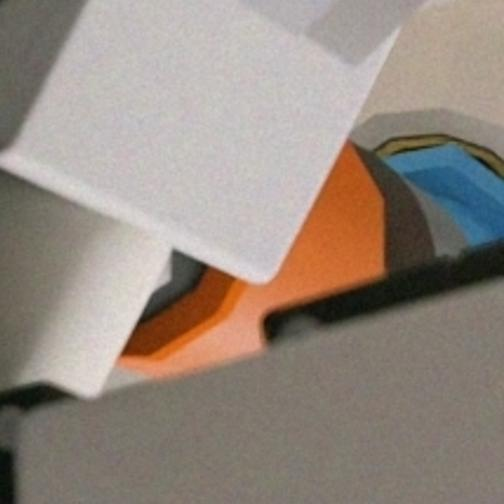

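>>> execute_actions:
  actions:
    - [[-0.07,0.0025,0.04,0,0,0, 0,-0.5,-0.7,-0.3, 0,-0.5,-0.7,-0.3, 0,-0.5,-0.7,-0.3, 0.71,0.68,-0.4,-0.4, 0.3,-0.5, 0,0,0,0,0,0, 0,-0.6,-0.72,-0.3, 0,-0.75,-0.5,0.4, 0,-0.75,-0.5,0.4, -0.57,0.68,0.33,0.17, 0.72,-0.7],[-0.146,0.005,0.08,0,0,0, 0,-0.5,-0.7,-0.3, 0,-0.5,-0.7,-0.3, 0,-0.5,-0.7,-0.3, 0.71,0.68,-0.4,-0.4, 0.3,-0.5, -0.04,0.013,0.005,-0.003,-0.012,0.008, 0,-0.6,-0.72,-0.3, 0,-0.75,-0.5,0.4, 0,-0.75,-0.5,0.4, -0.57,0.68,0.33,0.17, 0.72,-0.7],[-0.146,0.005,0.08,0,0,0, 0,-0.5,-0.7,-0.3, 0,-0.5,-0.7,-0.3, 0,-0.5,-0.7,-0.3, 0.71,0.68,-0.4,-0.4, 0.3,-0.5, -0.08,0.026,0.01,-0.006,-0.024,0.016, 0,-0.6,-0.72,-0.3, 0,-0.75,-0.5,0.4, 0,-0.75,-0.5,0.4, -0.57,0.68,0.33,0.17, 0.72,-0.7],[-0.146,0.005,0.08,0,0,0, 0,-0.5,-0.7,-0.3, 0,-0.5,-0.7,-0.3, 0,-0.5,-0.7,-0.3, 0.71,0.68,-0.4,-0.4, 0.3,-0.5, -0.12,0.039,0.015,-0.009,-0.037,0.024, 0,-0.6,-0.72,-0.3, 0,-0.75,-0.5,0.4, 0,-0.75,-0.5,0.4, -0.57,0.68,0.33,0.17, 0.72,-0.7],[-0.146,0.005,0.08,0,0,0, 0,-0.5,-0.7,-0.3, 0,-0.5,-0.7,-0.3, 0,-0.5,-0.7,-0.3, 0.71,0.68,-0.4,-0.4, 0.3,-0.5, -0.17,0.055,0.02,-0.013,-0.052,0.033, 0,-0.6,-0.72,-0.3, 0,-0.75,-0.5,0.4, 0,-0.75,-0.5,0.4, -0.57,0.68,0.33,0.17, 0.72,-0.7],[-0.146,0.005,0.08,0,0,0, 0,-0.5,-0.7,-0.3, 0,-0.5,-0.7,-0.3, 0,-0.5,-0.7,-0.3, 0.71,0.68,-0.4,-0.4, 0.3,-0.5, -0.224,0.073,0.0257,-0.0177,-0.0696,0.0438, 0,-0.6,-0.72,-0.3, 0,-0.75,-0.5,0.4, 0,-0.75,-0.5,0.4, -0.57,0.68,0.33,0.17, 0.72,-0.7]]
  cameras: ["cam_high","cam_right_wrist"]

>>> zoom_image:
  camera: "cam_high"
  region: [140, 90, 176, 126]

Scene clock: 553.30 s.
left_arm: end_effector_position=(+0.6279, -0.2786, +0.0812) hand_goal=(+0.000, -0.500, -0.700, -0.300, +0.000, -0.500, -0.700, -0.300, +0.000, -0.500, -0.700, -0.300, +0.710, +0.680, -0.400, -0.400) hand_measured=(-0.228, -0.414, -0.664, -0.296, -0.004, -0.404, -0.668, -0.300, +0.002, -0.434, -0.640, -0.298, +0.710, +0.680, -0.404, -0.400) hand_current_ma=(+0, +117, +18, +0, +0, +148, +14, +0, +0, +70, +52, +0, +0, +0, +0, +0) hand_state=(overload, blocked, blocked, goal, goal, blocked, blocked, goal, goal, blocked, blocked, goal, goal, goal, goal, goal) hand_current_limit=0.30 hand_speed=-0.50 end_effector_quat_wxyz=(+0.073, +0.658, -0.055, +0.748) | right_arm: end_effector_position=(+0.6735, +0.3366, +0.2505) hand_goal=(+0.000, -0.600, -0.720, -0.300, +0.000, -0.750, -0.500, +0.400, +0.000, -0.750, -0.500, +0.400, -0.570, +0.680, +0.330, +0.170) hand_measured=(-0.008, -0.420, -0.570, -0.280, -0.002, -0.634, -0.502, +0.398, -0.002, -0.594, -0.502, +0.398, -0.578, +0.690, +0.320, +0.168) hand_current_ma=(-2, +473, +412, +13, +0, +301, +0, +0, +0, +473, +0, +0, -3, +5, -6, -1) hand_state=(goal, blocked, blocked, goal, goal, blocked, goal, goal, goal, blocked, goal, goal, goal, goal, goal, goal) hand_current_limit=0.72 hand_speed=-0.70 end_effector_quat_wxyz=(+0.542, -0.016, +0.840, -0.031)
Joint positions: left_arm=[-0.332 2.233 0.99 1.374 -0.15 1.576] | right_arm=[0.47 1.734 1.325 -0.067 0.46 -1.421]
Joint torques (N m): left_arm=[0.15 12.16 -5.97 -4.56 -0.38 -0.73] | right_arm=[-1.61 -37.13 -25.33 10.77 0.74 1.44]
Motor temperatures (°C): left_arm=[37 37 39 36 29 32] | right_arm=[35 43 61 34 34 31]
Heat: left arm: hottest elbow 39 °C; right arm: hottest elbow 61 °C.
Hand target: left_arm +0.6074, -0.2784, -0.2867; +0.036, +0.857, -0.091, +0.506 | right_arm +0.7660, +0.3548, +0.6334; +0.748, +0.128, +0.642, +0.103
Off the commanded pose: left_arm 0.368 m, 37 deg | right_arm 0.395 m, 41 deg; orientation clipped.
Step readings (end_effector_position of left_arm | right_arm):
0: (+0.6419, -0.2785, +0.0826) | (+0.6721, +0.3367, +0.2476)
1: (+0.6419, -0.2785, +0.0825) | (+0.6721, +0.3367, +0.2476)
2: (+0.6415, -0.2783, +0.0823) | (+0.6721, +0.3368, +0.2473)
4: (+0.6391, -0.2782, +0.0821) | (+0.6724, +0.3362, +0.2474)
8: (+0.6330, -0.2778, +0.0822) | (+0.6730, +0.3362, +0.2490)
15: (+0.6286, -0.2784, +0.0813) | (+0.6734, +0.3366, +0.2503)
Images, in order (width x height): cam_high 504x504, cam_right_wrist 504x504.

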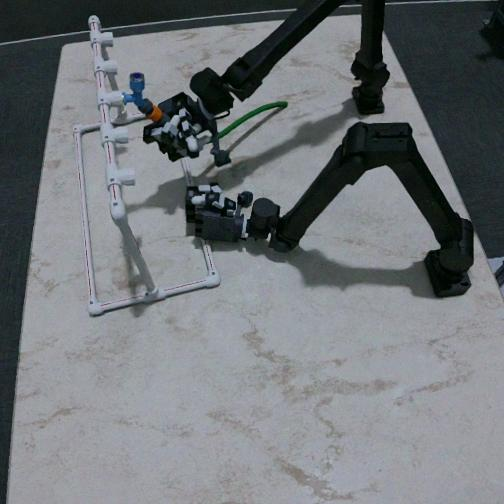

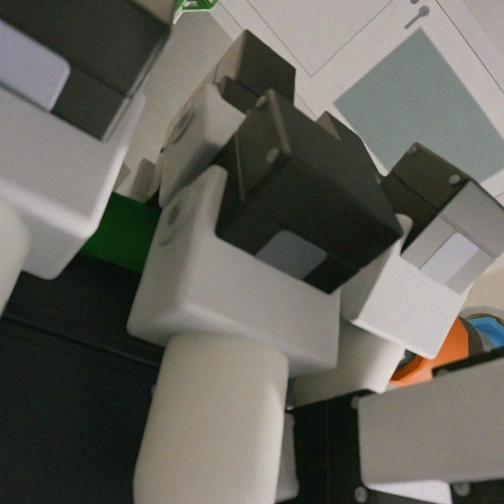

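Scaled by 14.000 from the camera's 504x504 image, which has a finer 720x720 frame.

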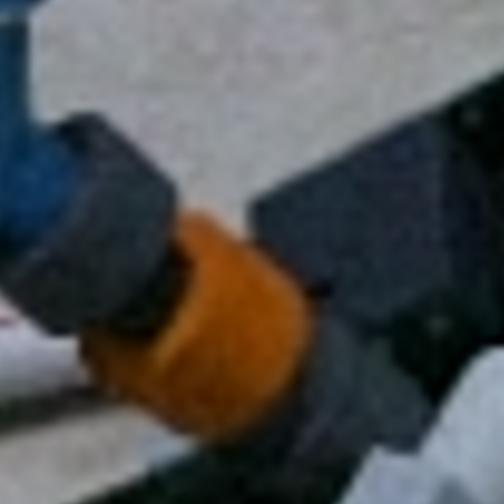

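>>> execute_actions:
  actions:
    - [[0,0,0,0,0,0, 0,-0.5,-0.7,-0.3, 0,-0.5,-0.7,-0.3, 0,-0.5,-0.7,-0.3, 0.71,0.68,-0.4,-0.4, 0.3,-0.5, 0.085,-0.035,-0.036,0.003,0.029,-0.017, 0,-0.6,-0.72,-0.3, 0,-0.75,-0.5,0.4, 0,-0.75,-0.5,0.4, -0.57,0.68,0.33,0.17, 0.72,-0.7],[0,0,0,0,0,0, 0,-0.5,-0.7,-0.3, 0,-0.5,-0.7,-0.3, 0,-0.5,-0.7,-0.3, 0.71,0.68,-0.4,-0.4, 0.3,-0.5, 0.17,-0.07,-0.072,0.006,0.057,-0.035, 0,-0.6,-0.72,-0.3, 0,-0.75,-0.5,0.4, 0,-0.75,-0.5,0.4, -0.57,0.68,0.33,0.17, 0.72,-0.7],[0,0,0,0,0,0, 0,-0.5,-0.7,-0.3, 0,-0.5,-0.7,-0.3, 0,-0.5,-0.7,-0.3, 0.71,0.68,-0.4,-0.4, 0.3,-0.5, 0.254,-0.105,-0.109,0.009,0.086,-0.052, 0,-0.6,-0.72,-0.3, 0,-0.75,-0.5,0.4, 0,-0.75,-0.5,0.4, -0.57,0.68,0.33,0.17, 0.72,-0.7],[0,0,0,0,0,0, 0,-0.5,-0.7,-0.3, 0,-0.5,-0.7,-0.3, 0,-0.5,-0.7,-0.3, 0.71,0.68,-0.4,-0.4, 0.3,-0.5, 0.34,-0.14,-0.145,0.012,0.115,-0.07, 0,-0.6,-0.72,-0.3, 0,-0.75,-0.5,0.4, 0,-0.75,-0.5,0.4, -0.57,0.68,0.33,0.17, 0.72,-0.7],[0,0,0,0,0,0, 0,-0.5,-0.7,-0.3, 0,-0.5,-0.7,-0.3, 0,-0.5,-0.7,-0.3, 0.71,0.68,-0.4,-0.4, 0.3,-0.5, 0.42,-0.175,-0.18,0.015,0.143,-0.087, 0,-0.6,-0.72,-0.3, 0,-0.75,-0.5,0.4, 0,-0.75,-0.5,0.4, -0.57,0.68,0.33,0.17, 0.72,-0.7],[0,0,0,0,0,0, 0,-0.5,-0.7,-0.3, 0,-0.5,-0.7,-0.3, 0,-0.5,-0.7,-0.3, 0.71,0.68,-0.4,-0.4, 0.3,-0.5, 0.508,-0.2095,-0.2173,0.0183,0.172,-0.1043, 0,-0.6,-0.72,-0.3, 0,-0.75,-0.5,0.4, 0,-0.75,-0.5,0.4, -0.57,0.68,0.33,0.17, 0.72,-0.7]]
    - [[0.11,-0.005,-0.055,0,0,0, 0,-0.5,-0.7,-0.3, 0,-0.5,-0.7,-0.3, 0,-0.5,-0.7,-0.3, 0.71,0.68,-0.4,-0.4, 0.3,-0.5, 0,0,0,0,0,0, 0,-0.6,-0.72,-0.3, 0,-0.75,-0.5,0.4, 0,-0.75,-0.5,0.4, -0.57,0.68,0.33,0.17, 0.72,-0.7],[0.22,-0.01,-0.11,0,0,0, 0,-0.5,-0.7,-0.3, 0,-0.5,-0.7,-0.3, 0,-0.5,-0.7,-0.3, 0.71,0.68,-0.4,-0.4, 0.3,-0.5, 0,0,0,0,0,0, 0,-0.6,-0.72,-0.3, 0,-0.75,-0.5,0.4, 0,-0.75,-0.5,0.4, -0.57,0.68,0.33,0.17, 0.72,-0.7],[0.3287,-0.0143,-0.1628,0,0,0, 0,-0.5,-0.7,-0.3, 0,-0.5,-0.7,-0.3, 0,-0.5,-0.7,-0.3, 0.71,0.68,-0.4,-0.4, 0.3,-0.5, 0,0,0,0,0,0, 0,-0.6,-0.72,-0.3, 0,-0.75,-0.5,0.4, 0,-0.75,-0.5,0.4, -0.57,0.68,0.33,0.17, 0.72,-0.7]]
  cameras: ["cam_high","cam_right_wrist"]

>>> zoom_image:
  camera: "cam_high"
  region: [140, 90, 176, 126]

>>> zoom_image:
  camera: "cam_right_wrist"
  region: [354, 275, 504, 425]

Scene clock: 559.13 s.
left_arm: end_effector_position=(+0.6477, -0.2816, +0.0832) hand_goal=(+0.000, -0.500, -0.700, -0.300, +0.000, -0.500, -0.700, -0.300, +0.000, -0.500, -0.700, -0.300, +0.710, +0.680, -0.400, -0.400) hand_measured=(-0.228, -0.414, -0.664, -0.296, -0.004, -0.404, -0.668, -0.300, +0.002, -0.434, -0.640, -0.298, +0.710, +0.680, -0.404, -0.400) hand_current_ma=(+0, +117, +18, +0, +0, +148, +14, +0, +0, +70, +52, +0, +0, +0, +0, +0) hand_state=(overload, blocked, blocked, goal, goal, blocked, blocked, goal, goal, blocked, blocked, goal, goal, goal, goal, goal) hand_current_limit=0.30 hand_speed=-0.50 end_effector_quat_wxyz=(+0.069, +0.775, -0.054, +0.625) | right_arm: end_effector_position=(+0.6707, +0.3378, +0.2397) hand_goal=(+0.000, -0.600, -0.720, -0.300, +0.000, -0.750, -0.500, +0.400, +0.000, -0.750, -0.500, +0.400, -0.570, +0.680, +0.330, +0.170) hand_measured=(-0.020, -0.420, -0.570, -0.280, -0.002, -0.634, -0.502, +0.398, -0.002, -0.594, -0.502, +0.398, -0.578, +0.690, +0.320, +0.168) hand_current_ma=(-10, +473, +412, +13, +0, +301, +0, +0, +0, +473, +0, +0, -3, +5, -6, -1) hand_state=(goal, blocked, blocked, goal, goal, blocked, goal, goal, goal, blocked, goal, goal, goal, goal, goal, goal) hand_current_limit=0.72 hand_speed=-0.70 end_effector_quat_wxyz=(+0.526, -0.014, +0.850, -0.027)
Joint positions: left_arm=[-0.328 2.034 0.996 0.827 -0.145 1.5] | right_arm=[0.472 1.74 1.325 -0.101 0.449 -1.397]
Joint torques (N m): left_arm=[0.38 -7.65 -0.09 -1.69 0.28 0.06] | right_arm=[-0.09 -20.78 14.95 2.56 0.29 0.69]
Motor temperatures (°C): left_arm=[37 37 38 36 29 32] | right_arm=[35 44 63 34 34 32]
Heat: left arm: hottest elbow 38 °C; right arm: hottest elbow 63 °C.
Hand target: left_arm +0.6182, -0.2783, -0.0668; +0.036, +0.857, -0.091, +0.506 | right_arm +0.6826, +0.3409, +0.2894; +0.554, +0.012, +0.833, -0.006
Off the commanded pose: left_arm 0.153 m, 18 deg | right_arm 0.051 m, 5 deg.
Step readings (end_effector_position of left_arm | right_arm):
0: (+0.6279, -0.2786, +0.0812) | (+0.6735, +0.3366, +0.2505)
1: (+0.6280, -0.2785, +0.0812) | (+0.6735, +0.3366, +0.2505)
2: (+0.6280, -0.2784, +0.0810) | (+0.6734, +0.3367, +0.2505)
4: (+0.6280, -0.2784, +0.0811) | (+0.6735, +0.3369, +0.2494)
8: (+0.6281, -0.2785, +0.0813) | (+0.6724, +0.3367, +0.2422)
15: (+0.6281, -0.2784, +0.0813) | (+0.6714, +0.3368, +0.2400)
16: (+0.6281, -0.2784, +0.0813) | (+0.6714, +0.3368, +0.2400)
17: (+0.6282, -0.2785, +0.0825) | (+0.6714, +0.3368, +0.2400)
19: (+0.6325, -0.2798, +0.0844) | (+0.6712, +0.3371, +0.2400)
23: (+0.6414, -0.2816, +0.0852) | (+0.6709, +0.3375, +0.2397)
30: (+0.6446, -0.2820, +0.0834) | (+0.6706, +0.3378, +0.2396)
Images, in order (width x height): cam_high 504x504, cam_right_wrist 504x504.

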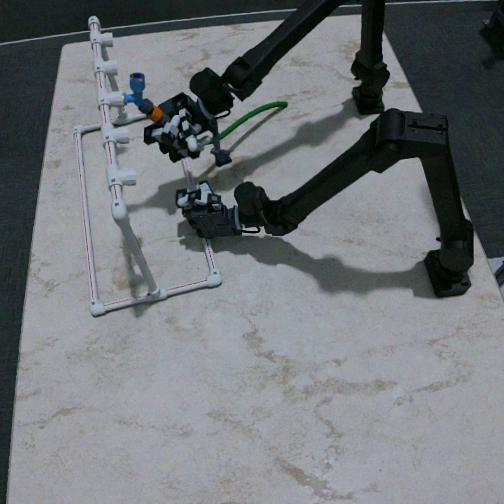

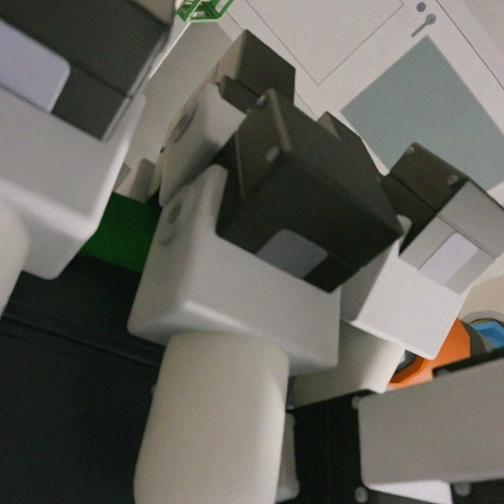

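Scaled by 14.000 from the camera's 504x504 image, which has a finer 720x720 frame.

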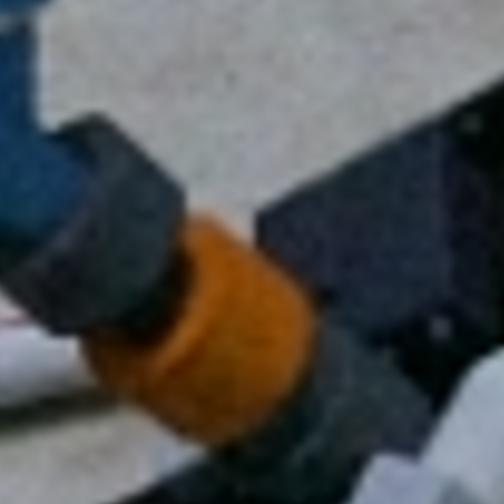

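Scaled by 3.360 from the camera's 504x504 image, which has a finer 720x720 frame.

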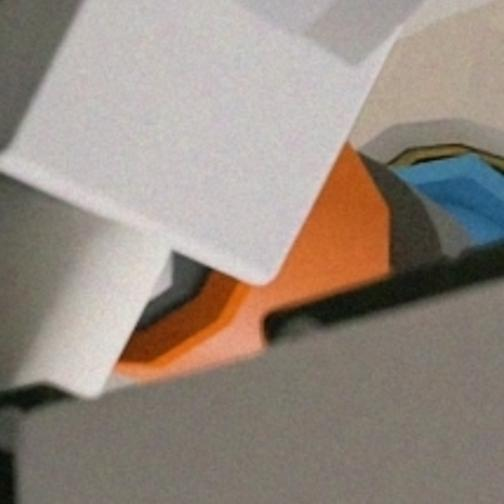

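>>> zoom_image:
  camera: "cam_right_wrist"
  region: [384, 345, 444, 405]

>>> zoom_image:
  camera: "cam_right_wrist"
  region: [60, 160, 220, 320]

Scaled by 8.400 from the camera's 504x504 image, which has a finer 720x720 frame.

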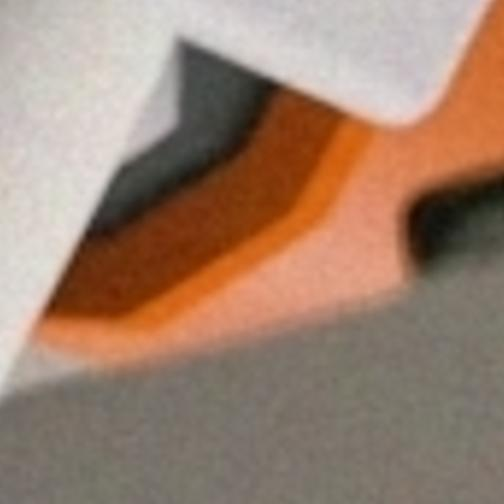

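Scaled by 3.150 from the camera's 504x504 image, which has a finer 720x720 frame.

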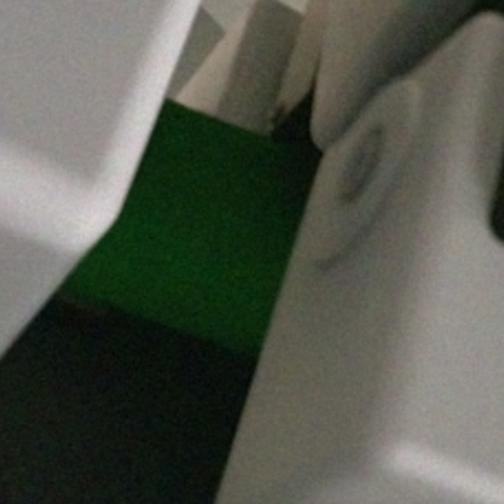

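>>> execute_actions:
  actions:
    - [[0,0,0,0,0,0, 0,-0.5,-0.7,-0.3, 0,-0.5,-0.7,-0.3, 0,-0.5,-0.7,-0.3, 0.71,0.68,-0.4,-0.4, 0.3,-0.5, 0.04,-0.003,-0.005,0.0036,0.009,-0.0064, 0,-0.6,-0.72,-0.3, 0,-0.75,-0.5,0.4, 0,-0.75,-0.5,0.4, -0.57,0.68,0.33,0.17, 0.72,-0.7],[0,0,0,0,0,0, 0,-0.5,-0.7,-0.3, 0,-0.5,-0.7,-0.3, 0,-0.5,-0.7,-0.3, 0.71,0.68,-0.4,-0.4, 0.3,-0.5, 0.07,-0.005,-0.008,0.0063,0.0154,-0.0112, 0,-0.6,-0.72,-0.3, 0,-0.75,-0.5,0.4, 0,-0.75,-0.5,0.4, -0.57,0.68,0.33,0.17, 0.72,-0.7]]
  cameras: ["cam_high"]

>>> zoom_image:
  camera: "cam_high"
  region: [140, 90, 176, 126]

Scene clock: 565.60 s.
left_arm: end_effector_position=(+0.6485, -0.2820, +0.0828) hand_goal=(+0.000, -0.500, -0.700, -0.300, +0.000, -0.500, -0.700, -0.300, +0.000, -0.500, -0.700, -0.300, +0.710, +0.680, -0.400, -0.400) hand_measured=(-0.228, -0.414, -0.664, -0.296, -0.004, -0.404, -0.668, -0.300, +0.002, -0.434, -0.640, -0.298, +0.710, +0.680, -0.404, -0.400) hand_current_ma=(+0, +117, +18, +0, +0, +148, +14, +0, +0, +70, +52, +0, +0, +0, +0, +0) hand_state=(overload, blocked, blocked, goal, goal, blocked, blocked, goal, goal, blocked, blocked, goal, goal, goal, goal, goal) hand_current_limit=0.30 hand_speed=-0.50 end_effector_quat_wxyz=(+0.069, +0.779, -0.056, +0.621) | right_arm: end_effector_position=(+0.6665, +0.3369, +0.2341) hand_goal=(+0.000, -0.600, -0.720, -0.300, +0.000, -0.750, -0.500, +0.400, +0.000, -0.750, -0.500, +0.400, -0.570, +0.680, +0.330, +0.170) hand_measured=(-0.020, -0.420, -0.570, -0.280, -0.002, -0.634, -0.502, +0.398, -0.002, -0.594, -0.502, +0.398, -0.576, +0.690, +0.320, +0.168) hand_current_ma=(-10, +473, +412, +13, +0, +301, +0, +0, +0, +473, +0, +0, -2, +5, -6, -1) hand_state=(goal, blocked, blocked, goal, goal, blocked, goal, goal, goal, blocked, goal, goal, goal, goal, goal, goal) hand_current_limit=0.72 hand_speed=-0.70 end_effector_quat_wxyz=(+0.524, -0.009, +0.851, -0.035)
Joint positions: left_arm=[-0.327 2.031 1 0.807 -0.14 1.5] | right_arm=[0.48 1.736 1.31 -0.101 0.475 -1.388]
Joint torques (N m): left_arm=[0.44 -7.41 0.5 -1.68 0.27 0.08] | right_arm=[0.44 -20.6 10.36 2.59 0.28 0.58]
Motor temperatures (°C): left_arm=[37 37 38 36 29 32] | right_arm=[35 44 62 34 34 31]
Heat: left arm: hottest elbow 38 °C; right arm: hottest elbow 62 °C.
Hand target: left_arm +0.6181, -0.2784, -0.0669; +0.036, +0.857, -0.091, +0.506 | right_arm +0.6619, +0.3383, +0.2524; +0.533, +0.003, +0.846, -0.024
Off the commanded pose: left_arm 0.153 m, 17 deg | right_arm 0.019 m, 2 deg.
Step readings (end_effector_position of left_arm | right_arm):
0: (+0.6477, -0.2816, +0.0832) | (+0.6707, +0.3378, +0.2397)
1: (+0.6476, -0.2816, +0.0831) | (+0.6707, +0.3378, +0.2397)
2: (+0.6478, -0.2815, +0.0833) | (+0.6706, +0.3379, +0.2397)
4: (+0.6479, -0.2817, +0.0831) | (+0.6707, +0.3373, +0.2392)
8: (+0.6483, -0.2818, +0.0829) | (+0.6693, +0.3373, +0.2378)
15: (+0.6486, -0.2819, +0.0830) | (+0.6665, +0.3370, +0.2340)
Images, in order (width x height): cam_high 504x504.

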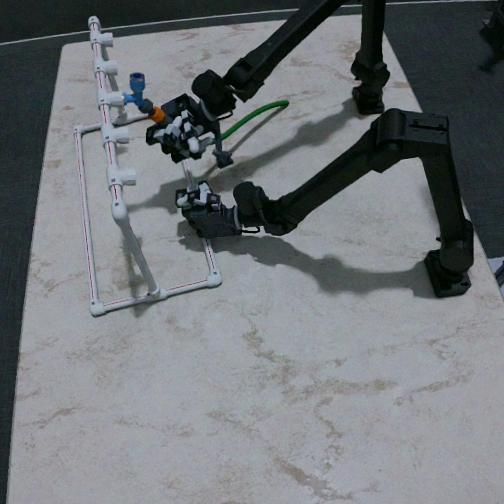

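Scaled by 14.000 from the camera's 504x504 image, which has a finer 720x720 frame.

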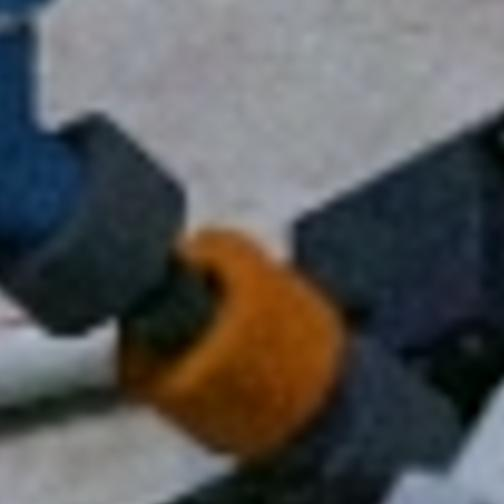

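>>> execute_actions:
  actions:
    - [[0,0,0,0,0,0, 0,-0.5,-0.7,-0.3, 0,-0.5,-0.7,-0.3, 0,-0.5,-0.7,-0.3, 0.71,0.68,-0.4,-0.4, 0.3,-0.5, 0.016,0,-0.001,0,0,0, 0,-0.6,-0.72,-0.3, 0,-0.75,-0.5,0.4, 0,-0.75,-0.5,0.4, -0.57,0.68,0.33,0.17, 0.72,-0.7],[0,0,0,0,0,0, 0,-0.5,-0.7,-0.3, 0,-0.5,-0.7,-0.3, 0,-0.5,-0.7,-0.3, 0.71,0.68,-0.4,-0.4, 0.3,-0.5, 0.032,0,-0.002,0,0,0, 0,-0.6,-0.72,-0.3, 0,-0.75,-0.5,0.4, 0,-0.75,-0.5,0.4, -0.57,0.68,0.33,0.17, 0.72,-0.7],[0,0,0,0,0,0, 0,-0.5,-0.7,-0.3, 0,-0.5,-0.7,-0.3, 0,-0.5,-0.7,-0.3, 0.71,0.68,-0.4,-0.4, 0.3,-0.5, 0.0467,0,-0.0035,0,0,0, 0,-0.6,-0.72,-0.3, 0,-0.75,-0.5,0.4, 0,-0.75,-0.5,0.4, -0.57,0.68,0.33,0.17, 0.72,-0.7]]
  cameras: ["cam_high","cam_right_wrist"]

>>> zoom_image:
  camera: "cam_high"
  region: [140, 90, 176, 126]

>>> zoom_image:
  camera: "cam_right_wrist"
  region: [354, 275, 504, 425]

Scene clock: 567.80 s.
left_arm: end_effector_position=(+0.6485, -0.2820, +0.0830) hand_goal=(+0.000, -0.500, -0.700, -0.300, +0.000, -0.500, -0.700, -0.300, +0.000, -0.500, -0.700, -0.300, +0.710, +0.680, -0.400, -0.400) hand_measured=(-0.228, -0.414, -0.664, -0.296, -0.004, -0.404, -0.668, -0.300, +0.002, -0.434, -0.640, -0.298, +0.710, +0.680, -0.404, -0.400) hand_current_ma=(+0, +117, +18, +0, +0, +148, +14, +0, +0, +70, +52, +0, +0, +0, +0, +0) hand_state=(overload, blocked, blocked, goal, goal, blocked, blocked, goal, goal, blocked, blocked, goal, goal, goal, goal, goal) hand_current_limit=0.30 hand_speed=-0.50 end_effector_quat_wxyz=(+0.069, +0.779, -0.056, +0.621) | right_arm: end_effector_position=(+0.6467, +0.3344, +0.2006) hand_goal=(+0.000, -0.600, -0.720, -0.300, +0.000, -0.750, -0.500, +0.400, +0.000, -0.750, -0.500, +0.400, -0.570, +0.680, +0.330, +0.170) hand_measured=(-0.020, -0.420, -0.570, -0.280, -0.002, -0.634, -0.502, +0.398, -0.002, -0.594, -0.502, +0.398, -0.576, +0.690, +0.320, +0.168) hand_current_ma=(-10, +473, +412, +13, +0, +301, +0, +0, +0, +473, +0, +0, -2, +5, -6, -1) hand_state=(goal, blocked, blocked, goal, goal, blocked, goal, goal, goal, blocked, goal, goal, goal, goal, goal, goal) hand_current_limit=0.72 hand_speed=-0.70 end_effector_quat_wxyz=(+0.511, -0.016, +0.858, -0.043)
Joint positions: left_arm=[-0.327 2.03 1 0.807 -0.14 1.5] | right_arm=[0.493 1.73 1.23 -0.066 0.485 -1.385]
Joint torques (N m): left_arm=[0.44 -7.36 0.5 -1.59 0.27 0.08] | right_arm=[0.56 -20.13 10.39 3.85 0.25 0.63]
Motor temperatures (°C): left_arm=[37 37 38 36 29 32] | right_arm=[35 44 62 34 34 31]
Heat: left arm: hottest elbow 38 °C; right arm: hottest elbow 62 °C.
Hand target: left_arm +0.6182, -0.2784, -0.0667; +0.036, +0.857, -0.091, +0.506 | right_arm +0.6479, +0.3379, +0.2280; +0.533, +0.003, +0.846, -0.024
Off the commanded pose: left_arm 0.153 m, 17 deg | right_arm 0.028 m, 4 deg.
Step readings (end_effector_position of left_arm | right_arm):
0: (+0.6485, -0.2820, +0.0828) | (+0.6665, +0.3369, +0.2341)
1: (+0.6485, -0.2820, +0.0828) | (+0.6662, +0.3371, +0.2339)
2: (+0.6485, -0.2820, +0.0828) | (+0.6659, +0.3370, +0.2335)
4: (+0.6485, -0.2820, +0.0828) | (+0.6629, +0.3366, +0.2296)
8: (+0.6485, -0.2820, +0.0830) | (+0.6526, +0.3356, +0.2117)
15: (+0.6485, -0.2820, +0.0830) | (+0.6464, +0.3343, +0.2001)
Images, in order (width x height): cam_high 504x504, cam_right_wrist 504x504.

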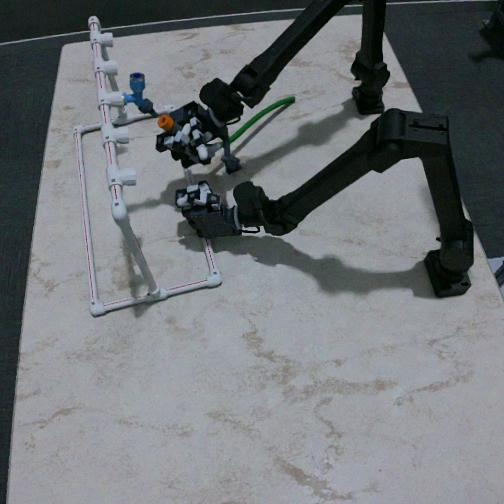

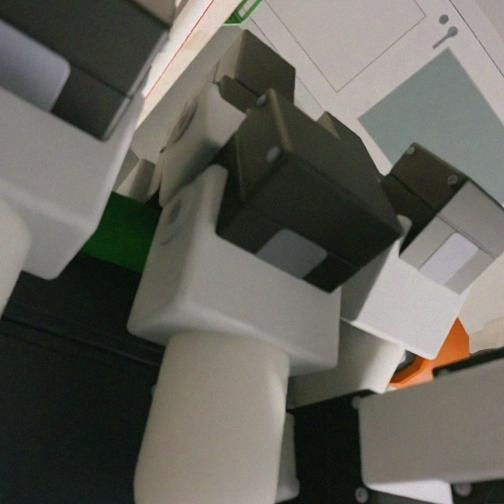

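Scaled by 14.000 from the camera's 504x504 image, which has a finer 720x720 frame.

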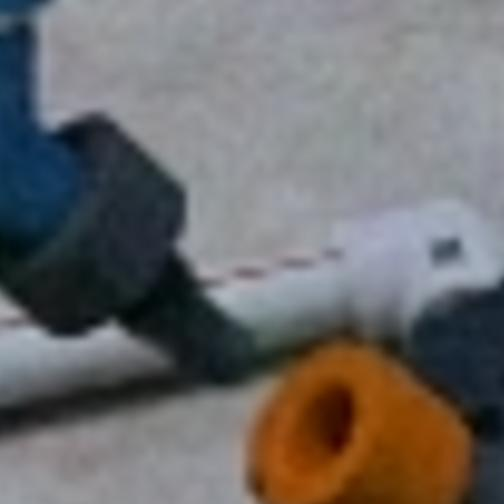

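Scaled by 3.360 from the camera's 504x504 image, which has a finer 720x720 frame.

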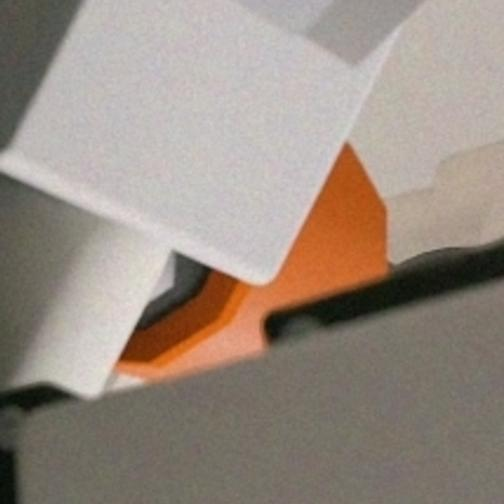

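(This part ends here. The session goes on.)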